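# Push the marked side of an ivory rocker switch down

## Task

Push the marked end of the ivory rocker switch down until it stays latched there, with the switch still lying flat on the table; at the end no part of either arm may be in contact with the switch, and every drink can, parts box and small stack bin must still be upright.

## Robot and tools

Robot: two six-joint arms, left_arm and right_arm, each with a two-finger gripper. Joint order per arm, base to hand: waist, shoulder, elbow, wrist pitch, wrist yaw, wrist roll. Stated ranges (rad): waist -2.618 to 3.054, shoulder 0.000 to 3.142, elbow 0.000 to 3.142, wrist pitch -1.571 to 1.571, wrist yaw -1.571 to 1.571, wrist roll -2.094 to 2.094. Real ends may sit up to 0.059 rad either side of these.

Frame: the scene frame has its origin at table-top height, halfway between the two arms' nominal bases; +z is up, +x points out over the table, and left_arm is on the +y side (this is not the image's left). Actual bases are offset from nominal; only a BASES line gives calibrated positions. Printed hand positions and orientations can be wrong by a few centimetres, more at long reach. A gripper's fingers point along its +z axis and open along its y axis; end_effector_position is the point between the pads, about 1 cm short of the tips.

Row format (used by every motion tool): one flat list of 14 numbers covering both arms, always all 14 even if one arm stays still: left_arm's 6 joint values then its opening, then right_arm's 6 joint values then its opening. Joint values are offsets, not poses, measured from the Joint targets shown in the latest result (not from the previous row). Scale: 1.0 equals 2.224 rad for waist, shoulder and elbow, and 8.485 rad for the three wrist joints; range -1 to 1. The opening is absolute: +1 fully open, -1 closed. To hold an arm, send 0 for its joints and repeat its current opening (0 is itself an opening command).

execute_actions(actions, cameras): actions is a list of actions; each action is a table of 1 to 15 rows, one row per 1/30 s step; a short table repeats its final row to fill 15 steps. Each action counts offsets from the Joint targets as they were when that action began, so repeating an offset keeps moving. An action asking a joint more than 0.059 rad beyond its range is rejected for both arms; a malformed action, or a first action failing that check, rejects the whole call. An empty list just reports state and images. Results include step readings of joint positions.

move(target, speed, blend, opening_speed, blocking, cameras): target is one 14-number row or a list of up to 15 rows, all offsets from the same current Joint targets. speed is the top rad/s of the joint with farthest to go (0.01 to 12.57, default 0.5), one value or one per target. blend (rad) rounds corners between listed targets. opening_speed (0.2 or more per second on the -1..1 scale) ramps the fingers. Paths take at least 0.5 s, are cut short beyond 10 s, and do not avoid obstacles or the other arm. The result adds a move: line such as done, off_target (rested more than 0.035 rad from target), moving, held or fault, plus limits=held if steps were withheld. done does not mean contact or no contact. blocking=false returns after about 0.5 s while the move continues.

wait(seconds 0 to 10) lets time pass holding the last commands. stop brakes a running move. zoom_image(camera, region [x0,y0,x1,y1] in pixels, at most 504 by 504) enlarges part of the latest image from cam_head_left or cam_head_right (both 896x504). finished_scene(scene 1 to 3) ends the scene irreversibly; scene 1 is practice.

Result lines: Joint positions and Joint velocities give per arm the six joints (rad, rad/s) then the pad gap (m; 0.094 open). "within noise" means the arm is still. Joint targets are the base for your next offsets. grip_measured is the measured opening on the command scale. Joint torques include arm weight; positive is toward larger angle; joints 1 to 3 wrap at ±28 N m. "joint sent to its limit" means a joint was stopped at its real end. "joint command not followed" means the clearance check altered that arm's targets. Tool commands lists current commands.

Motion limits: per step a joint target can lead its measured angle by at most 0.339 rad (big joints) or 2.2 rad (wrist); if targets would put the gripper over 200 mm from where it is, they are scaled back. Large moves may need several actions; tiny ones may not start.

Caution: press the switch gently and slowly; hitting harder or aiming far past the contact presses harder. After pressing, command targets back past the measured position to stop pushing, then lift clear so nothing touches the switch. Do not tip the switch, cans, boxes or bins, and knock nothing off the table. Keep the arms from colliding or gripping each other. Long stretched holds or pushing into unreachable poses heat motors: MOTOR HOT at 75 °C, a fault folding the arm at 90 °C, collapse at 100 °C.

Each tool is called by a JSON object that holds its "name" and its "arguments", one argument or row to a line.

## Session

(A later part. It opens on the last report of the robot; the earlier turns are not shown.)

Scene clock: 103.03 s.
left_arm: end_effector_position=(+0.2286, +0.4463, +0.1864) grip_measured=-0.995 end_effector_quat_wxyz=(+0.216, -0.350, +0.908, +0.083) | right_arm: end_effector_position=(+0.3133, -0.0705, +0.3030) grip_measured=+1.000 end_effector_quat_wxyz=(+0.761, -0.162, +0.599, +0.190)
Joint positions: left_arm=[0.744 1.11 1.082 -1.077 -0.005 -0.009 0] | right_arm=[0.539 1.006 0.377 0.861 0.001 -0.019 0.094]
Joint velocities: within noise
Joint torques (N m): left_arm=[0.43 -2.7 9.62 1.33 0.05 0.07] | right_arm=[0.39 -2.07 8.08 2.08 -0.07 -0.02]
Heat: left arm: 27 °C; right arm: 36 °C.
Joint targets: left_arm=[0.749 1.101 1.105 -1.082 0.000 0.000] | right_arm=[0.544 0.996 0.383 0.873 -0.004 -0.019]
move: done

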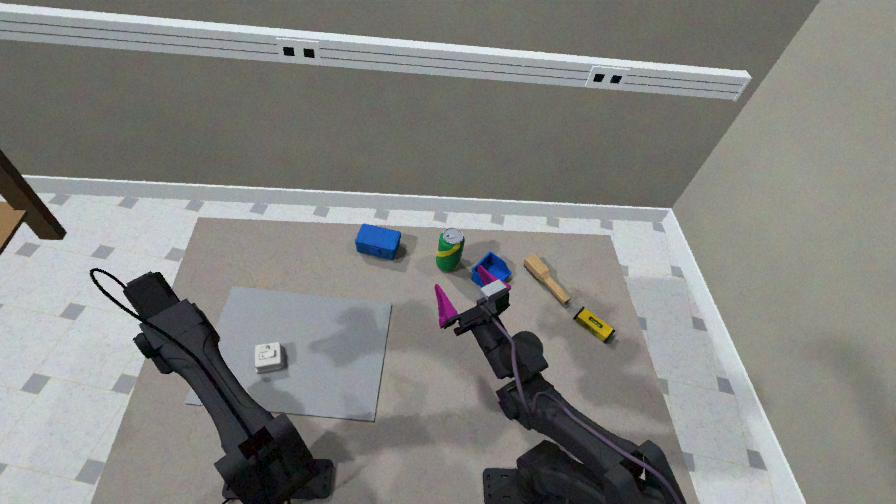

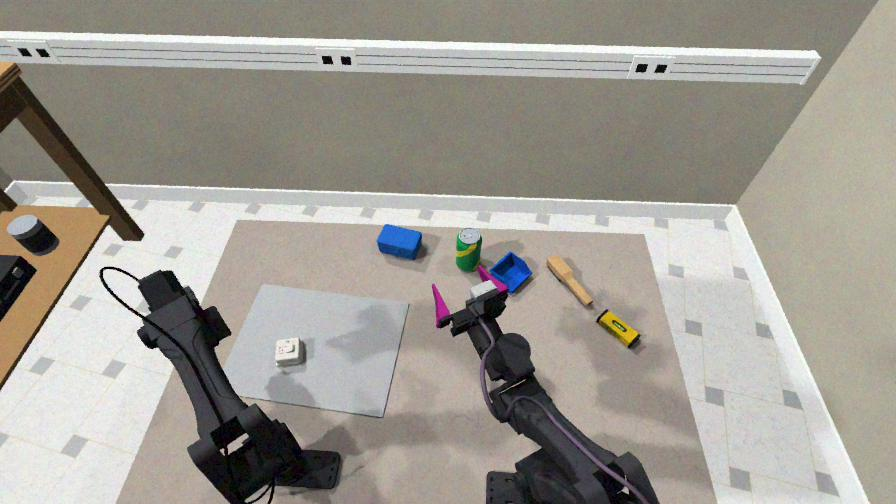

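{"name": "move", "arguments": {
  "target": [-0.4748, 0.4534, 0.2957, -0.01674, 0, 0, -1, 0, 0, 0, 0, 0, 0, 1],
  "speed": 0.8
}}

{"name": "zoom_image", "arguments": {
  "camera": "cam_head_left",
  "region": [330, 270, 420, 360]
}}

{"name": "zoom_image", "arguments": {
  "camera": "cam_head_right",
  "region": [330, 270, 420, 360]
}}

Scene clock: 115.23 s.
left_arm: end_effector_position=(+0.4151, +0.1428, +0.0688) grip_measured=-0.995 end_effector_quat_wxyz=(-0.002, +0.160, +0.987, +0.000) | right_arm: end_effector_position=(+0.3133, -0.0705, +0.3030) grip_measured=+1.000 end_effector_quat_wxyz=(+0.761, -0.162, +0.599, +0.190)
Joint positions: left_arm=[-0.312 2.095 1.736 -1.215 0.001 -0.009 0] | right_arm=[0.539 1.006 0.377 0.861 0.001 -0.019 0.094]
Joint velocities: within noise
Joint torques (N m): left_arm=[0.38 -9.07 9.32 0.42 0 0.04] | right_arm=[0.4 -2.09 8.09 2.08 -0.08 -0.02]
Heat: left arm: 27 °C; right arm: 36 °C.
Joint targets: left_arm=[-0.307 2.109 1.762 -1.224 0.000 0.000] | right_arm=[0.544 0.996 0.383 0.873 -0.004 -0.019]
move: done

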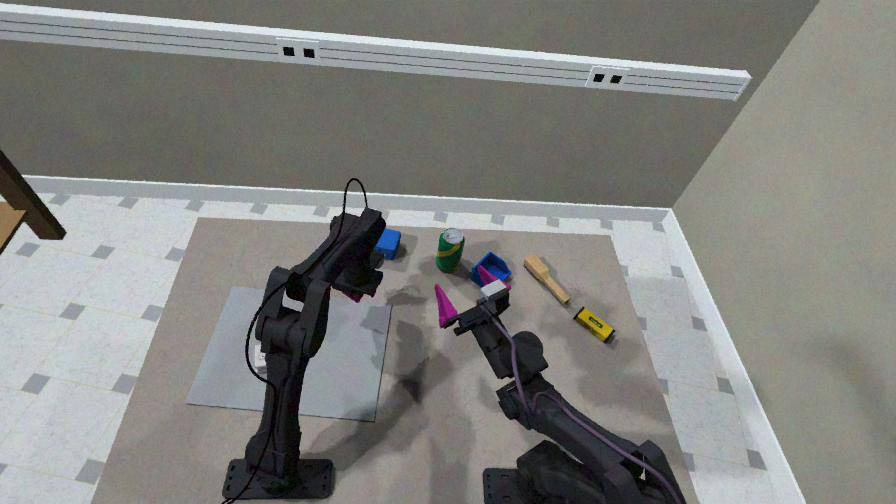

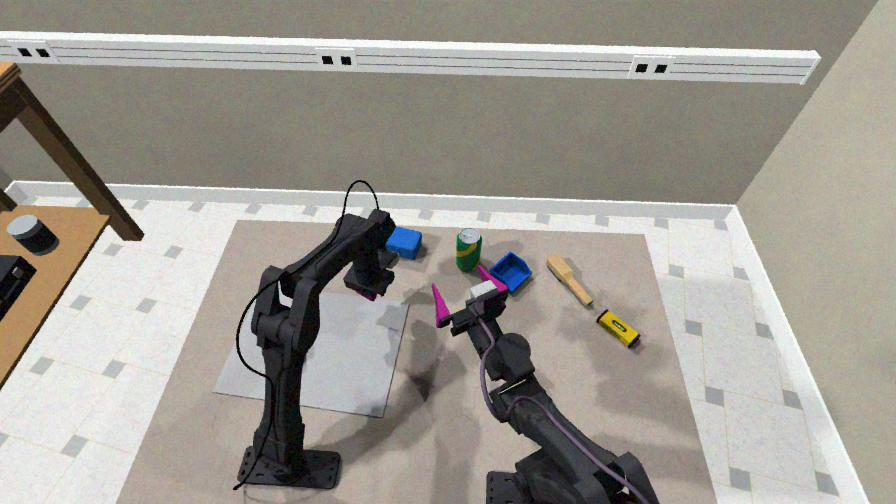

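Scaled by 5.600 from the camera's 896x504 image, which has a finer 1280x720 frame.

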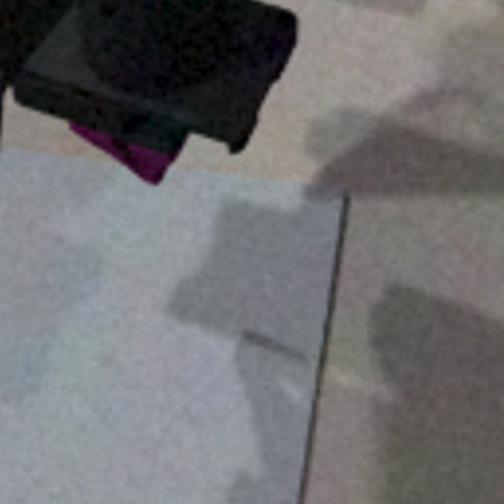

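Scaled by 5.600 from the camera's 896x504 image, which has a finer 1280x720 frame.

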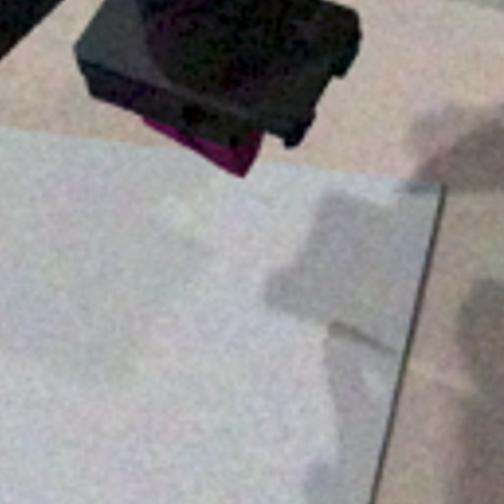

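{"name": "move", "arguments": {
  "target": [0.2977, 0.0764, 0.1241, -0.01214, 0, 0, -1, 0, 0, 0, 0, 0, 0, 1],
  "speed": 0.6
}}

{"name": "zoom_image", "arguments": {
  "camera": "cam_head_left",
  "region": [230, 250, 320, 340]
}}

{"name": "zoom_image", "arguments": {
  "camera": "cam_head_right",
  "region": [230, 250, 320, 340]
}}

Scene clock: 120.73 s.
left_arm: end_effector_position=(+0.4501, +0.4209, +0.0755) grip_measured=-0.995 end_effector_quat_wxyz=(+0.006, -0.174, +0.985, +0.002) | right_arm: end_effector_position=(+0.3133, -0.0705, +0.3030) grip_measured=+1.000 end_effector_quat_wxyz=(+0.761, -0.162, +0.599, +0.190)
Joint positions: left_arm=[0.359 2.251 2.011 -1.318 -0.001 -0.008 0] | right_arm=[0.539 1.006 0.377 0.861 0.001 -0.019 0.094]
Joint velocities: within noise
Joint torques (N m): left_arm=[-0.32 -9.11 9.51 0.47 0.04 0.03] | right_arm=[0.42 -2.07 8.09 2.08 -0.07 -0.02]
Heat: left arm: 28 °C; right arm: 36 °C.
Joint targets: left_arm=[0.355 2.279 2.038 -1.327 0.000 0.000] | right_arm=[0.544 0.996 0.383 0.873 -0.004 -0.019]
move: done

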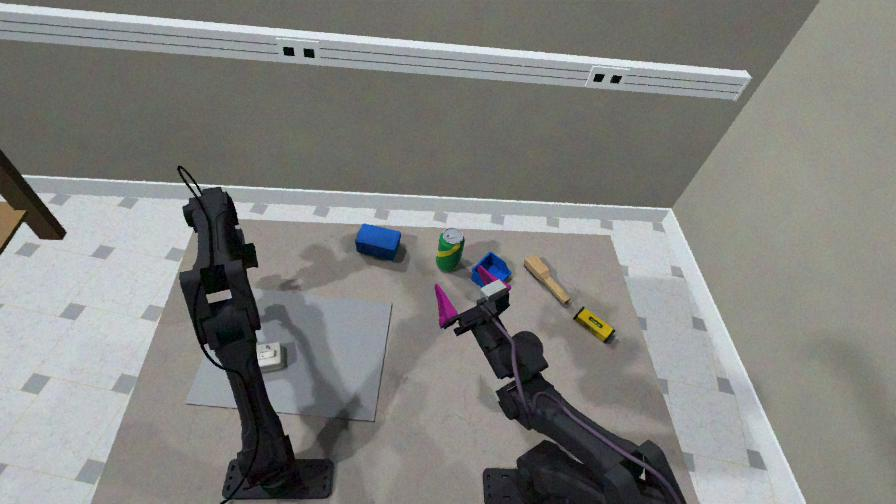

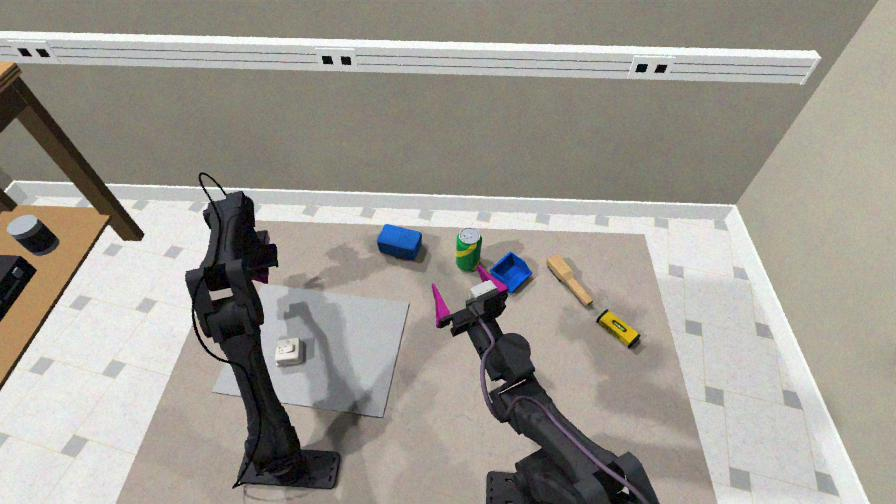

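Scaled by 5.600 from the camera's 896x504 image, which has a finer 1280x720 frame.

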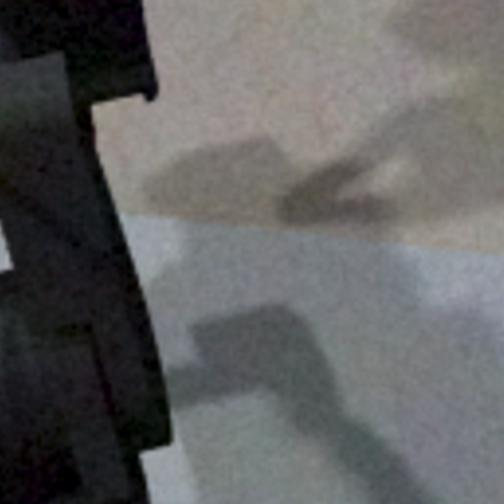

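Scaled by 5.600 from the camera's 896x504 image, which has a finer 1280x720 frame.

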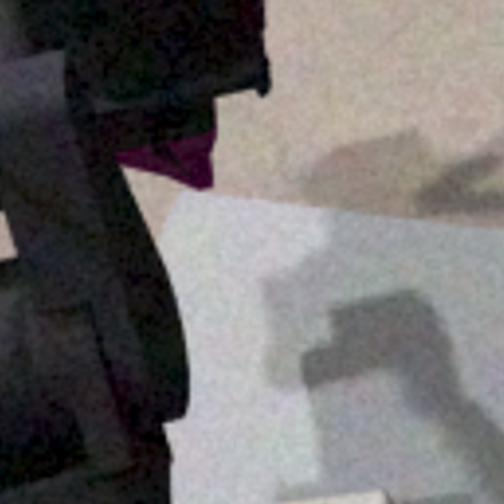

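{"name": "move", "arguments": {
  "target": [0.1776, -0.5301, -0.4195, 0.0291, 0, 0, -1, -0.0274, 0.3710, 0.4366, -0.23347, 0.0005, 0.0022, -1],
  "speed": 0.7,
  "opening_speed": 0.8
}}

{"name": "zoom_image", "arguments": {
  "camera": "cam_head_left",
  "region": [410, 270, 520, 380]
}}

{"name": "zoom_image", "arguments": {
  "camera": "cam_head_right",
  "region": [410, 270, 520, 380]
}}

Scene clock: 136.97 s.
left_arm: end_effector_position=(+0.2296, +0.4465, +0.1928) grip_measured=-0.995 end_effector_quat_wxyz=(+0.217, -0.349, +0.908, +0.082) | right_arm: end_effector_position=(+0.2937, -0.1005, +0.0663) grip_measured=-0.996 end_effector_quat_wxyz=(-0.005, -0.230, +0.973, -0.002)
Joint positions: left_arm=[0.744 1.118 1.113 -1.098 -0.001 -0.008 0] | right_arm=[0.488 1.803 1.319 -1.098 0.001 -0.006 0]
Joint velocities: within noise
Joint torques (N m): left_arm=[0.54 -3.51 6.72 1.54 0.05 0.07] | right_arm=[-0.47 -5.75 9.36 0.24 -0.01 0.04]
Heat: left arm: 28 °C; right arm: 36 °C.
Joint targets: left_arm=[0.750 1.100 1.105 -1.081 0.000 0.000] | right_arm=[0.483 1.821 1.354 -1.107 0.000 0.000]
move: done

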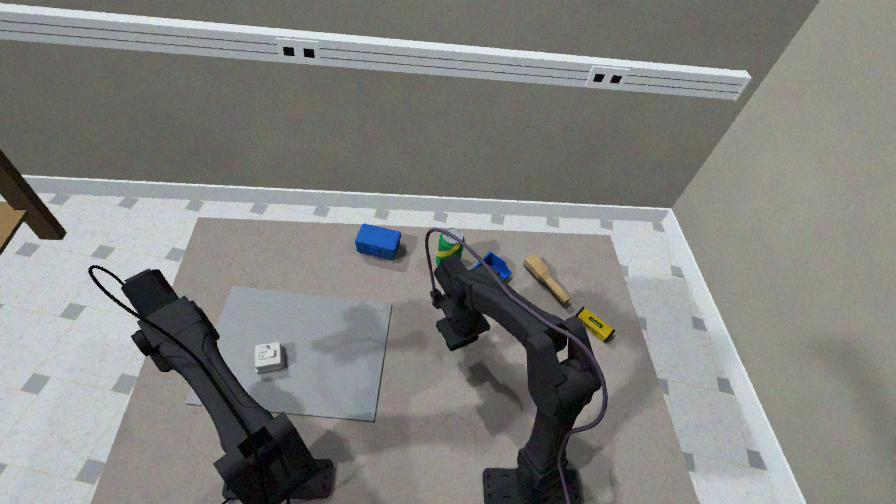

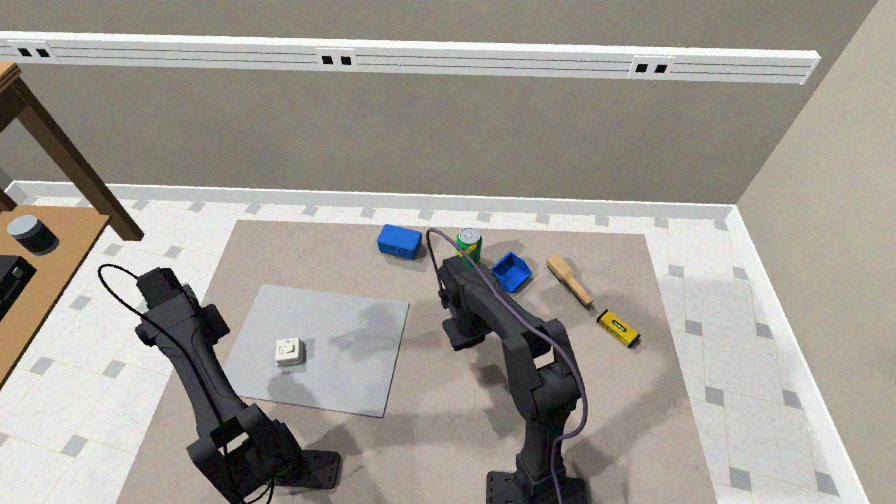

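Scaled by 4.582 from the camera's 896x504 image, which has a finer 1280x720 frame.

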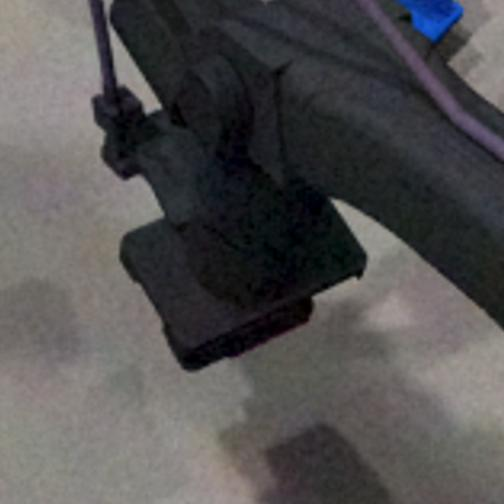

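Scaled by 4.582 from the camera's 896x504 image, which has a finer 1280x720 frame.

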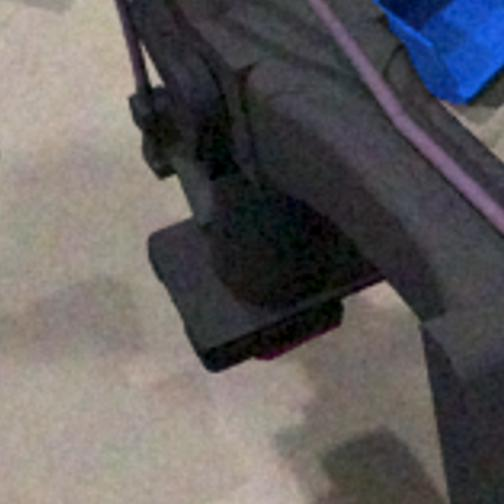

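{"name": "move", "arguments": {
  "target": [0, 0, 0, 0, 0, 0, -1, 0, 0.1524, 0.1736, -0.0457, 0, 0, -1],
  "speed": 0.5
}}

{"name": "zoom_image", "arguments": {
  "camera": "cam_head_left",
  "region": [430, 290, 500, 360]
}}

{"name": "zoom_image", "arguments": {
  "camera": "cam_head_right",
  "region": [430, 290, 500, 360]
}}

Scene clock: 176.77 s.
left_arm: end_effector_position=(+0.2298, +0.4467, +0.1929) grip_measured=-0.995 end_effector_quat_wxyz=(+0.217, -0.349, +0.908, +0.082) | right_arm: end_effector_position=(+0.2954, -0.0997, +0.0591) grip_measured=-0.996 end_effector_quat_wxyz=(-0.168, -0.227, +0.958, -0.039)
Joint positions: left_arm=[0.744 1.118 1.113 -1.097 -0.001 -0.008 0] | right_arm=[0.488 2.138 1.704 -1.484 0.001 -0.006 0]
Joint velocities: within noise
Joint torques (N m): left_arm=[0.53 -3.58 6.65 1.52 0.02 0.06] | right_arm=[-0.47 -7.73 8.84 -0.54 -0.01 0.04]
Heat: left arm: 28 °C; right arm: 35 °C.
Joint targets: left_arm=[0.750 1.100 1.105 -1.080 0.000 0.000] | right_arm=[0.483 2.160 1.740 -1.495 0.000 0.000]
move: off_target (right_arm); right_arm: the elbow is farthest, 0.036 rad from its target

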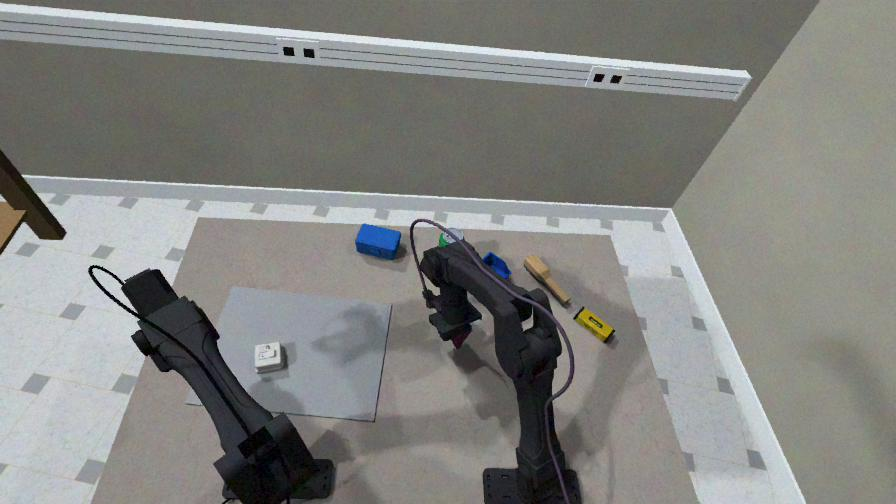

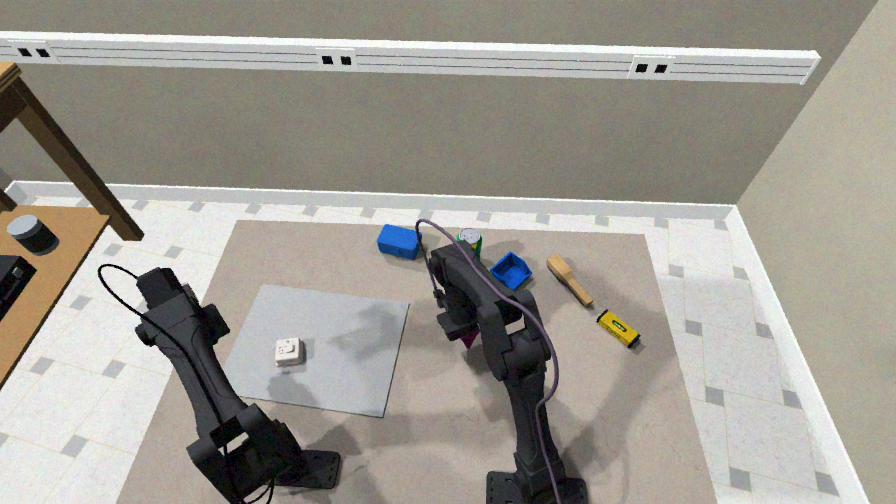

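Scaled by 7.200 from the camera's 896x504 image, which has a finer 1280x720 frame.

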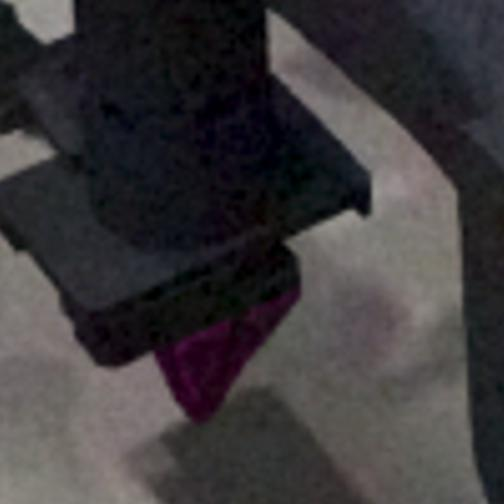

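Scaled by 7.200 from the camera's 896x504 image, which has a finer 1280x720 frame.

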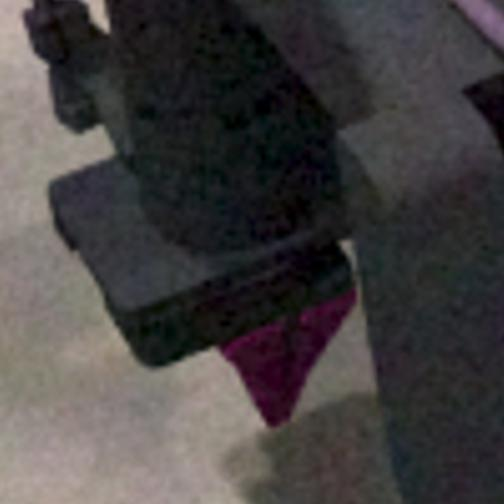

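{"name": "move", "arguments": {
  "target": [0, 0, 0, 0, 0, 0, -1, -0.3417, -0.0679, -0.1034, 0.00896, 0, 0, -1],
  "speed": 0.5
}}

{"name": "zoom_image", "arguments": {
  "camera": "cam_head_left",
  "region": [530, 300, 600, 370]
}}

{"name": "zoom_image", "arguments": {
  "camera": "cam_head_right",
  "region": [540, 310, 610, 380]
}}

Scene clock: 183.70 s.
left_arm: end_effector_position=(+0.2298, +0.4467, +0.1929) grip_measured=-0.995 end_effector_quat_wxyz=(+0.217, -0.349, +0.908, +0.082) | right_arm: end_effector_position=(+0.2823, -0.3324, +0.0523) grip_measured=-0.996 end_effector_quat_wxyz=(-0.187, +0.149, +0.970, +0.030)
Joint positions: left_arm=[0.744 1.118 1.113 -1.097 -0.001 -0.008 0] | right_arm=[-0.282 2.05 1.528 -1.43 0 -0.006 0]
Joint velocities: within noise
Joint torques (N m): left_arm=[0.5 -3.55 6.64 1.55 0.04 0.04] | right_arm=[0.28 -11.48 4.14 -0.33 0 0.03]
Heat: left arm: 28 °C; right arm: 34 °C.
Joint targets: left_arm=[0.750 1.100 1.105 -1.081 0.000 0.000] | right_arm=[-0.277 2.009 1.510 -1.419 0.000 0.000]
move: off_target (right_arm); right_arm: the shoulder is farthest, 0.041 rad from its target

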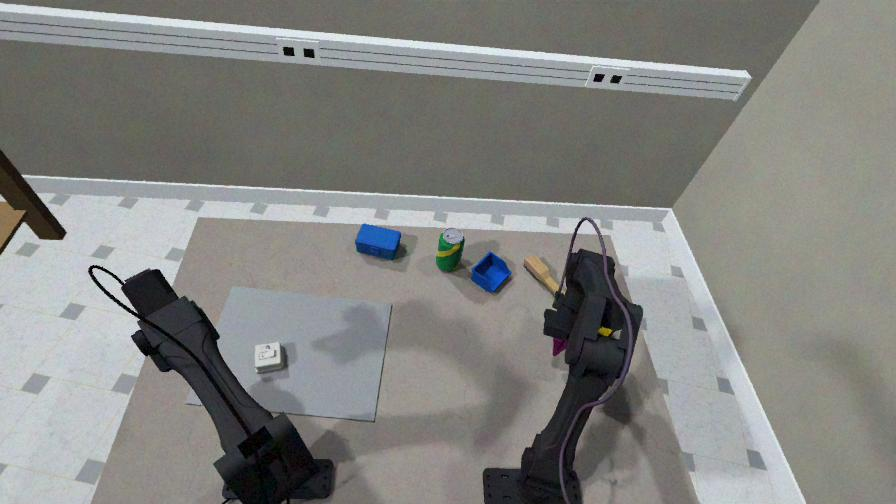

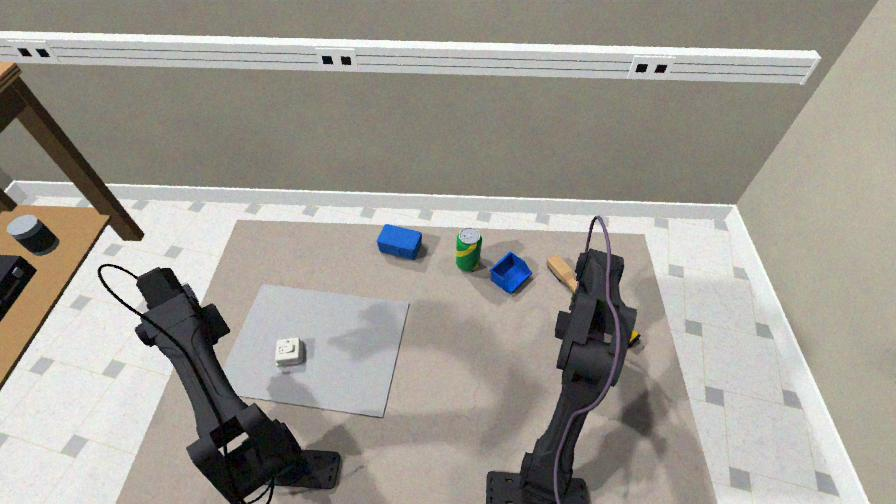

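Scaled by 7.200 from the camera's 896x504 image, which has a finer 1280x720 frame.

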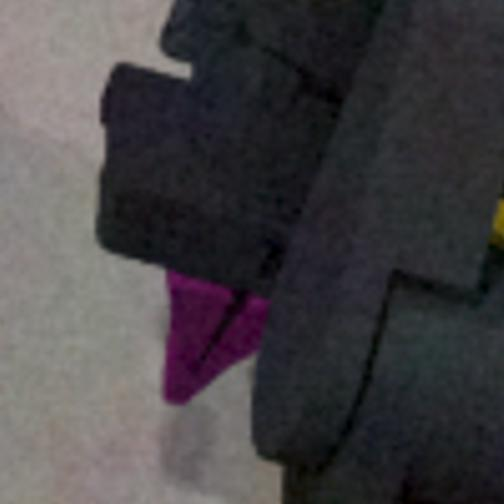

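Scaled by 7.200 from the camera's 896x504 image, which has a finer 1280x720 frame.

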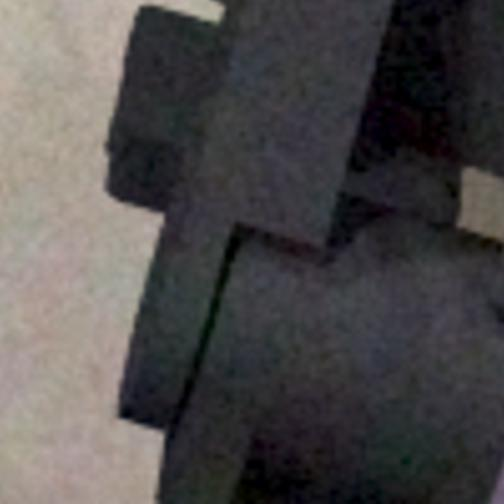

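{"name": "move", "arguments": {
  "target": [-0.2406, 0.2185, -0.0166, 0.0027, 0, 0, -1, 0, 0, 0, 0, 0, 0, -1],
  "speed": 1.0
}}

{"name": "zoom_image", "arguments": {
  "camera": "cam_head_right",
  "region": [250, 310, 320, 380]
}}

{"name": "zoom_image", "arguments": {
  "camera": "cam_head_left",
  "region": [230, 310, 300, 380]
}}

Scene clock: 203.03 s.
left_arm: end_effector_position=(+0.2928, +0.3252, +0.0669) grip_measured=-0.995 end_effector_quat_wxyz=(-0.003, -0.104, +0.995, +0.000) | right_arm: end_effector_position=(+0.2825, -0.3325, +0.0522) grip_measured=-0.996 end_effector_quat_wxyz=(-0.186, +0.150, +0.971, +0.030)
Joint positions: left_arm=[0.217 1.579 1.069 -1.067 -0.001 -0.008 0] | right_arm=[-0.282 2.05 1.528 -1.429 0 -0.006 0]
Joint velocities: within noise
Joint torques (N m): left_arm=[-0.13 -4.96 6.48 0.63 0.03 0.06] | right_arm=[0.39 -11.49 4.14 -0.35 -0.01 0.03]
Heat: left arm: 28 °C; right arm: 32 °C.
Joint targets: left_arm=[0.215 1.586 1.069 -1.057 0.000 0.000] | right_arm=[-0.277 2.009 1.510 -1.419 0.000 0.000]
move: off_target (right_arm); right_arm: the shoulder is farthest, 0.041 rad from its target

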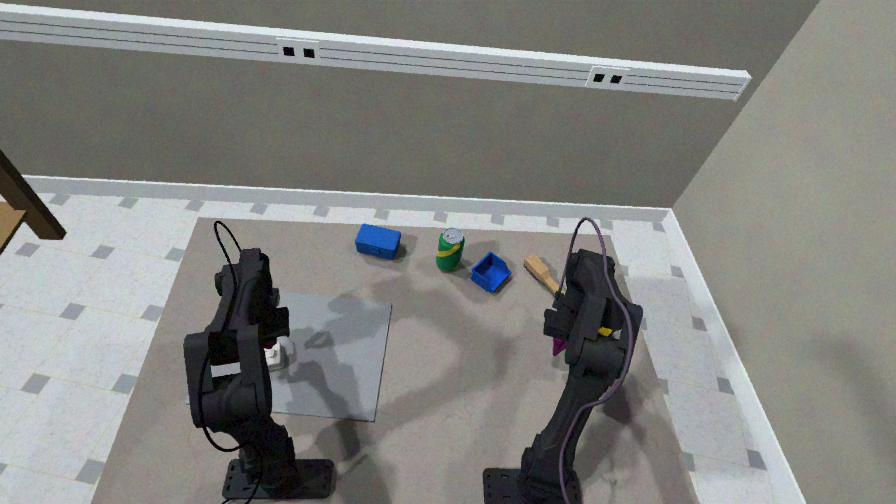

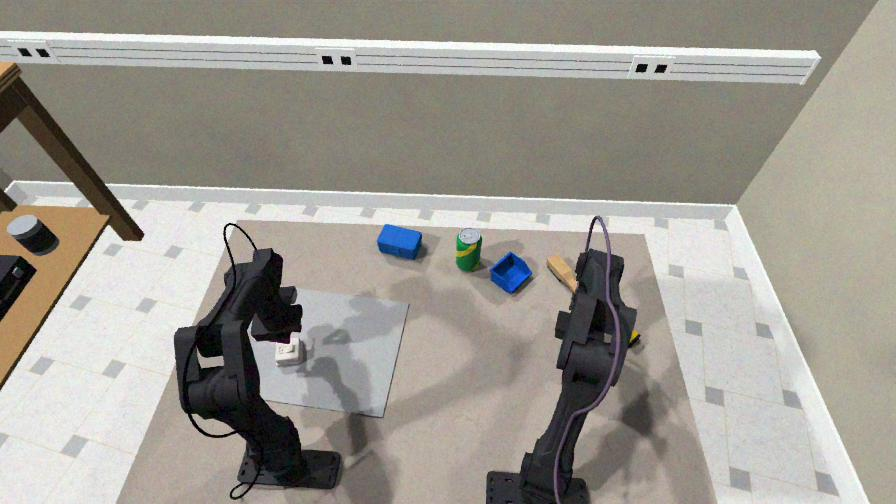

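Scaled by 7.200 from the camera's 896x504 image, which has a finer 1280x720 frame.

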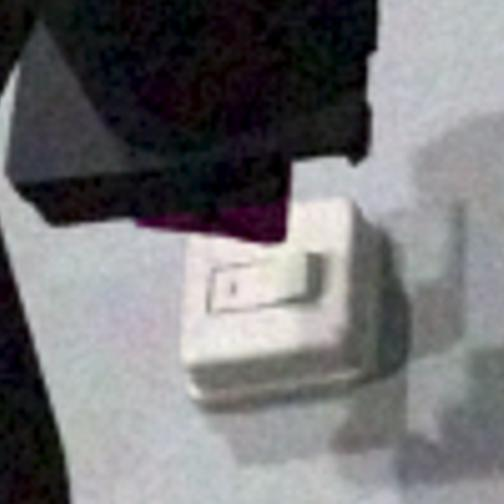

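Scaled by 7.200 from the camera's 896x504 image, which has a finer 1280x720 frame.

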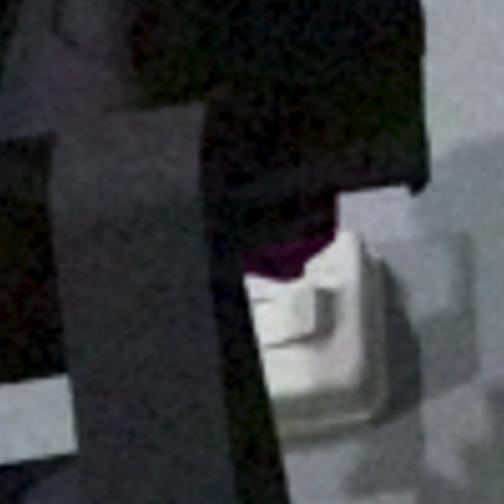

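{"name": "move", "arguments": {
  "target": [0.0090, 0.0216, -0.0477, 0.01768, 0, 0, -1, 0, 0, 0, 0, 0, 0, -1],
  "speed": 0.15
}}

{"name": "zoom_image", "arguments": {
  "camera": "cam_head_right",
  "region": [250, 310, 320, 380]
}}

Scene clock: 207.13 s.
left_arm: end_effector_position=(+0.2912, +0.3277, +0.0367) grip_measured=-0.995 end_effector_quat_wxyz=(-0.002, -0.109, +0.994, +0.000) | right_arm: end_effector_position=(+0.2825, -0.3325, +0.0522) grip_measured=-0.996 end_effector_quat_wxyz=(-0.186, +0.150, +0.971, +0.030)
Joint positions: left_arm=[0.227 1.612 0.976 -0.938 -0.001 -0.008 0] | right_arm=[-0.282 2.05 1.528 -1.429 0 -0.006 0]
Joint velocities: within noise
Joint torques (N m): left_arm=[0.61 -3.95 5.18 0.82 0.03 0.05] | right_arm=[0.38 -11.49 4.15 -0.35 0 0.03]
Heat: left arm: 28 °C; right arm: 33 °C.
Joint targets: left_arm=[0.235 1.634 0.962 -0.907 0.000 0.000] | right_arm=[-0.277 2.009 1.510 -1.419 0.000 0.000]
move: off_target (right_arm); right_arm: the shoulder is farthest, 0.041 rad from its target

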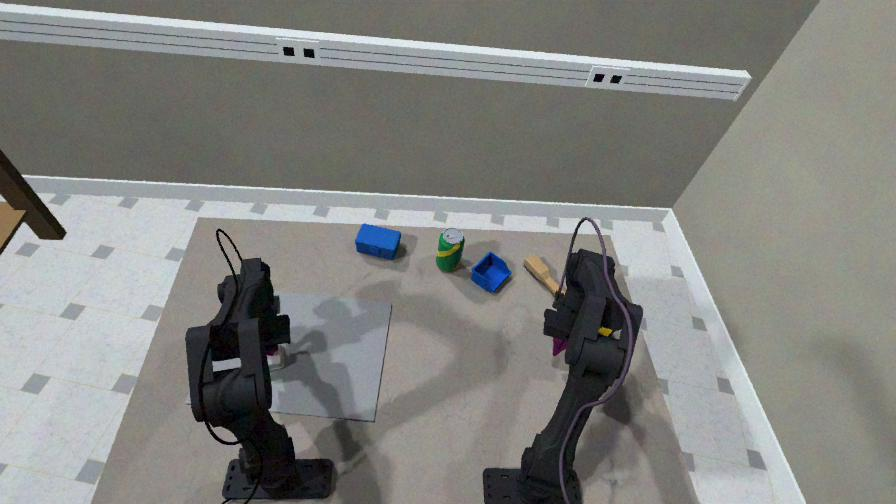

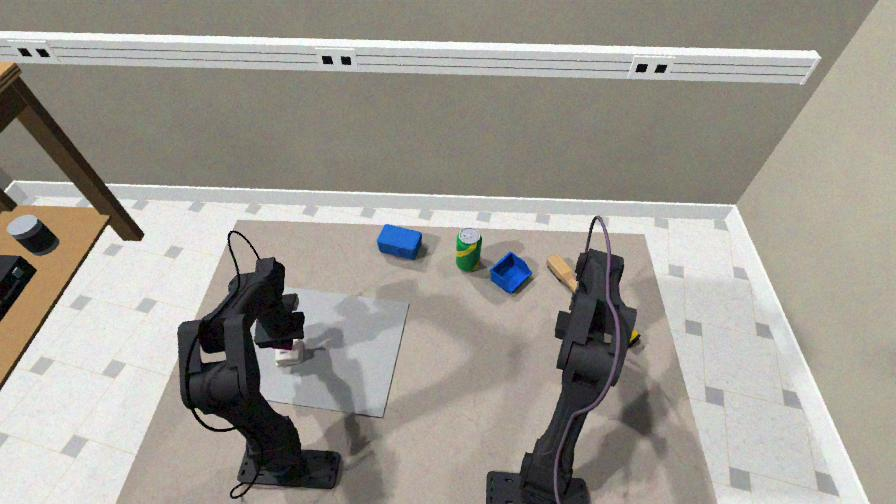

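Scaled by 7.200 from the camera's 896x504 image, which has a finer 1280x720 frame.

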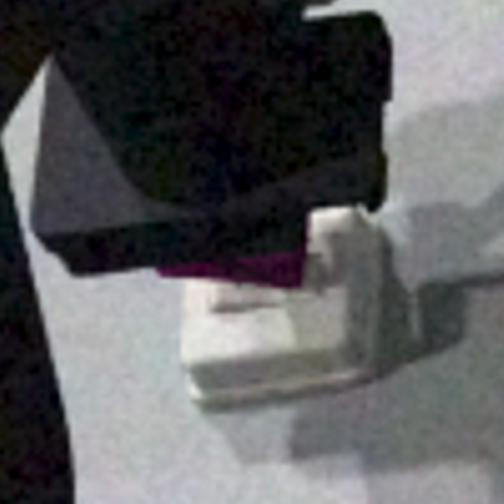

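{"name": "move", "arguments": {
  "target": [
    [0, -0.0265, 0.0621, -0.02098, 0, 0, -1, 0, 0, 0, 0, 0, 0, -1],
    [0.0351, -0.0265, 0.0621, -0.02098, 0, 0, -1, 0, 0, 0, 0, 0, 0, -1],
    [0.0351, 0.0027, 0.0031, 0, 0, 0, -1, 0, 0, 0, 0, 0, 0, -1]
  ],
  "speed": [0.3, 0.3, 0.15],
  "cameras": []
}}

{"name": "move", "arguments": {
  "target": [
    [0, -0.0265, 0.0621, -0.02098, 0, 0, -1, 0, 0, 0, 0, 0, 0, -1],
    [0.19, -0.24, 0.0544, -0.0184, 0, 0, -1, 0, 0, 0, 0, 0, 0, -1]
  ],
  "speed": [0.3, 0.8],
  "blend": 0.02
}}

{"name": "zoom_image", "arguments": {
  "camera": "cam_head_right",
  "region": [260, 320, 320, 380]
}}

Scene clock: 212.97 s.
left_arm: end_effector_position=(+0.2874, +0.3498, +0.0366) grip_measured=-0.995 end_effector_quat_wxyz=(-0.002, -0.150, +0.989, +0.002) | right_arm: end_effector_position=(+0.2826, -0.3325, +0.0521) grip_measured=-0.996 end_effector_quat_wxyz=(-0.186, +0.150, +0.971, +0.030)
Joint positions: left_arm=[0.31 1.618 0.982 -0.938 -0.004 -0.008 0] | right_arm=[-0.282 2.05 1.528 -1.429 0 -0.006 0]
Joint velocities: within noise
Joint torques (N m): left_arm=[0.23 -3.95 5.12 0.82 0.06 0.06] | right_arm=[0.39 -11.51 4.15 -0.35 0 0.03]
Heat: left arm: 27 °C; right arm: 33 °C.
Joint targets: left_arm=[0.313 1.640 0.969 -0.907 0.000 0.000] | right_arm=[-0.277 2.009 1.510 -1.419 0.000 0.000]
move: off_target (right_arm); right_arm: the shoulder is farthest, 0.041 rad from its target
No camera images: "cameras" was empty.

Scene clock: 214.60 s.
left_arm: end_effector_position=(+0.2331, +0.4450, +0.1859) grip_measured=-0.995 end_effector_quat_wxyz=(+0.220, -0.343, +0.910, +0.082) | right_arm: end_effector_position=(+0.2826, -0.3325, +0.0521) grip_measured=-0.996 end_effector_quat_wxyz=(-0.186, +0.150, +0.971, +0.030)
Joint positions: left_arm=[0.73 1.112 1.079 -1.063 -0.002 -0.008 0] | right_arm=[-0.282 2.05 1.528 -1.429 0 -0.006 0]
Joint velocities: within noise
Joint torques (N m): left_arm=[0.46 -2.54 8.53 1.38 0.07 0.07] | right_arm=[0.4 -11.49 4.14 -0.35 -0.01 0.03]
Heat: left arm: 28 °C; right arm: 34 °C.
Joint targets: left_arm=[0.736 1.106 1.090 -1.064 0.000 0.000] | right_arm=[-0.277 2.009 1.510 -1.419 0.000 0.000]
move: off_target (right_arm); right_arm: the shoulder is farthest, 0.041 rad from its target

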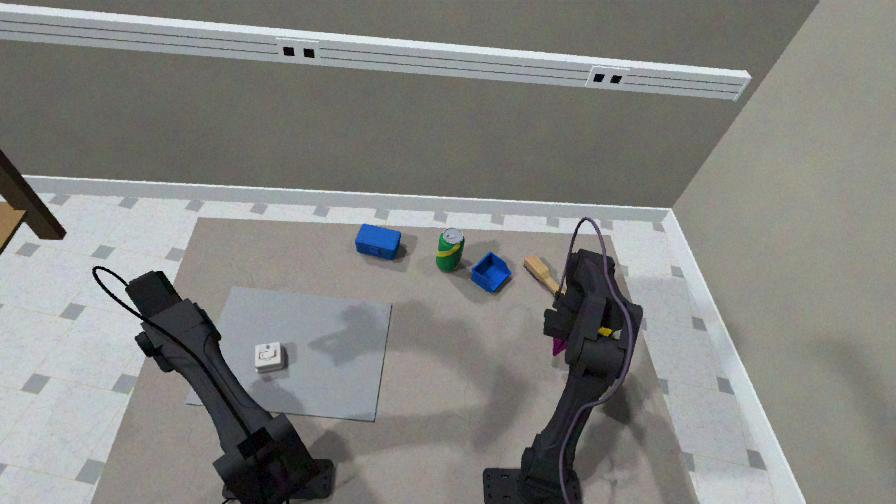

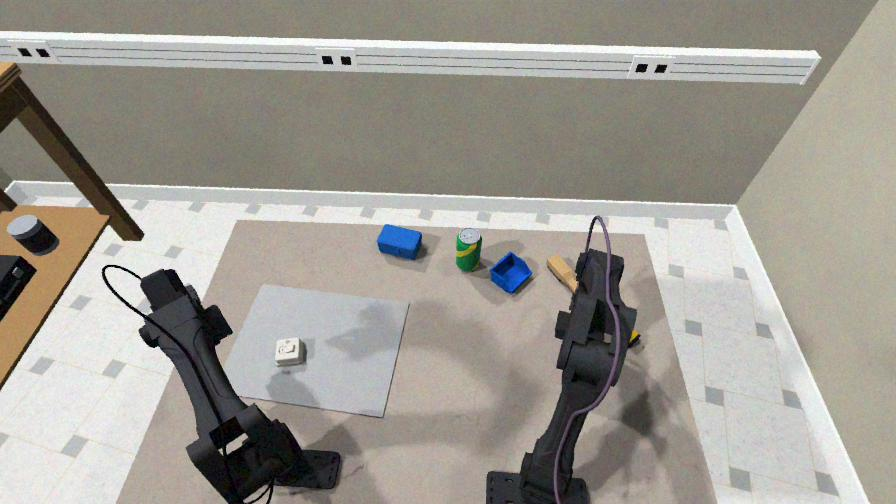

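Scaled by 8.400 from the camera's 896x504 image, which has a finer 1280x720 frame.

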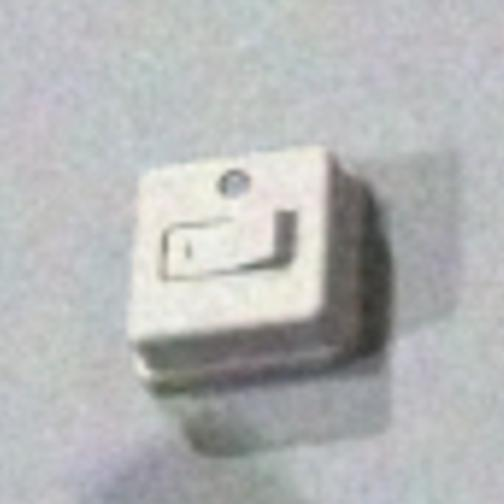

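{"name": "move", "arguments": {
  "target": [0.1210, 0.3058, -0.0049, 0.02298, 0, 0, -1, 0.2055, -0.1120, -0.1866, 0.06294, 0, 0, -1],
  "speed": 0.5
}}

Scene clock: 224.03 s.
left_arm: end_effector_position=(+0.1983, +0.5202, +0.0176) grip_measured=-0.995 end_effector_quat_wxyz=(-0.005, -0.476, +0.880, -0.001) | right_arm: end_effector_position=(+0.3051, -0.1977, +0.0196) grip_measured=-0.996 end_effector_quat_wxyz=(-0.005, -0.078, +0.997, -0.001)
Joint positions: left_arm=[1.001 1.775 1.079 -0.884 -0.002 -0.008 0] | right_arm=[0.18 1.795 1.113 -0.899 0.001 -0.005 0]
Joint velocities: within noise
Joint torques (N m): left_arm=[0.18 -6.16 6.2 0.66 0.02 0.07] | right_arm=[-0.01 -9.35 4.52 0.45 -0.01 0.03]
Heat: left arm: 28 °C; right arm: 34 °C.
Joint targets: left_arm=[1.005 1.787 1.079 -0.869 0.000 0.000] | right_arm=[0.180 1.760 1.095 -0.885 0.000 0.000]
move: off_target (right_arm); right_arm: the shoulder is farthest, 0.036 rad from its target

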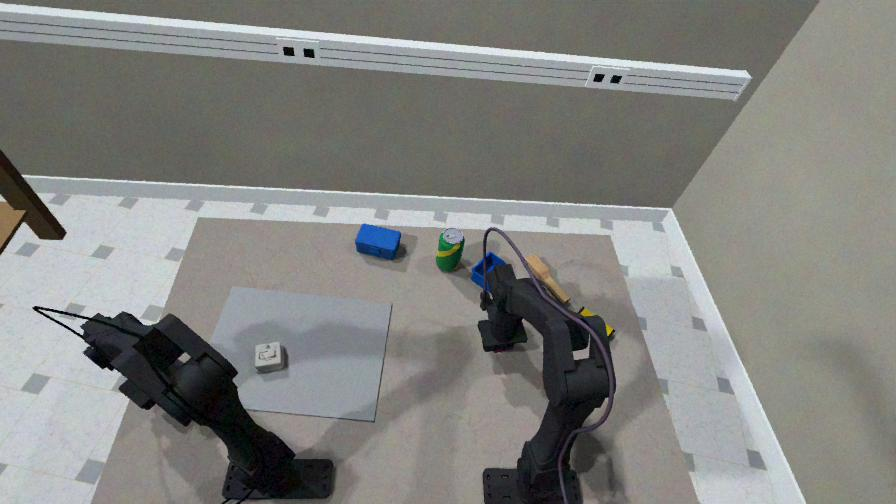

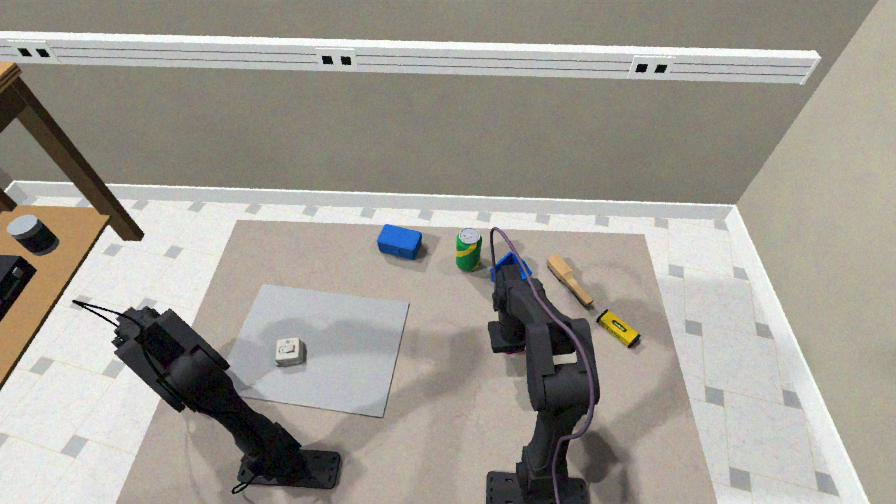

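{"name": "move", "arguments": {
  "target": [0, 0.0166, -0.0198, 0.00943, 0, 0, -1, 0, 0.0288, -0.0270, 0.01131, 0, 0, -1],
  "speed": 0.1
}}

Scene clock: 226.47 s.
left_arm: end_effector_position=(+0.1996, +0.5222, +0.0058) grip_measured=-0.995 end_effector_quat_wxyz=(+0.000, -0.476, +0.880, +0.001) | right_arm: end_effector_position=(+0.3055, -0.1976, +0.0053) grip_measured=-0.996 end_effector_quat_wxyz=(+0.007, -0.078, +0.997, +0.000)
Joint positions: left_arm=[1.001 1.795 1.051 -0.826 -0.002 -0.008 0] | right_arm=[0.18 1.801 1.056 -0.812 0.001 -0.005 0]
Joint velocities: within noise
Joint torques (N m): left_arm=[0.39 -4.78 4.64 0.91 0.03 0.05] | right_arm=[-0.01 -5.04 4.16 0.62 -0.01 0.03]
Heat: left arm: 28 °C; right arm: 33 °C.
Joint targets: left_arm=[1.005 1.823 1.035 -0.789 0.000 0.000] | right_arm=[0.180 1.824 1.035 -0.789 0.000 0.000]
move: off_target (left_arm); left_arm: the wrist pitch is farthest, 0.037 rad from its target

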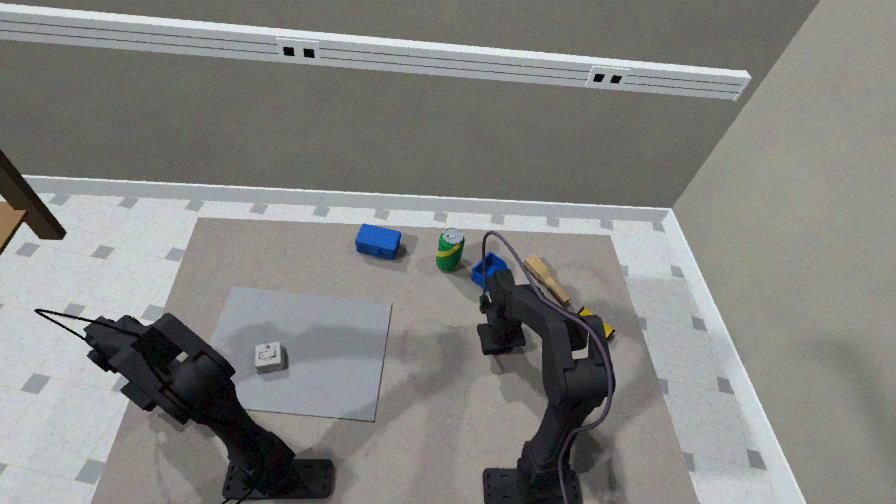

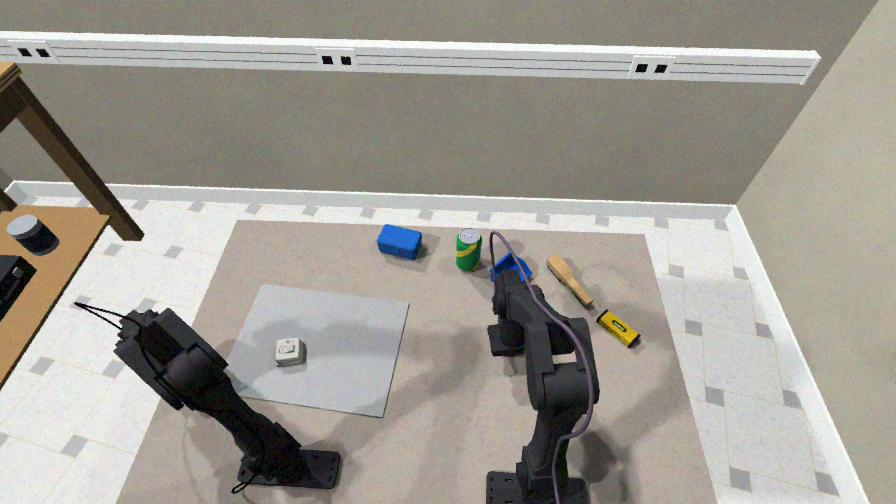

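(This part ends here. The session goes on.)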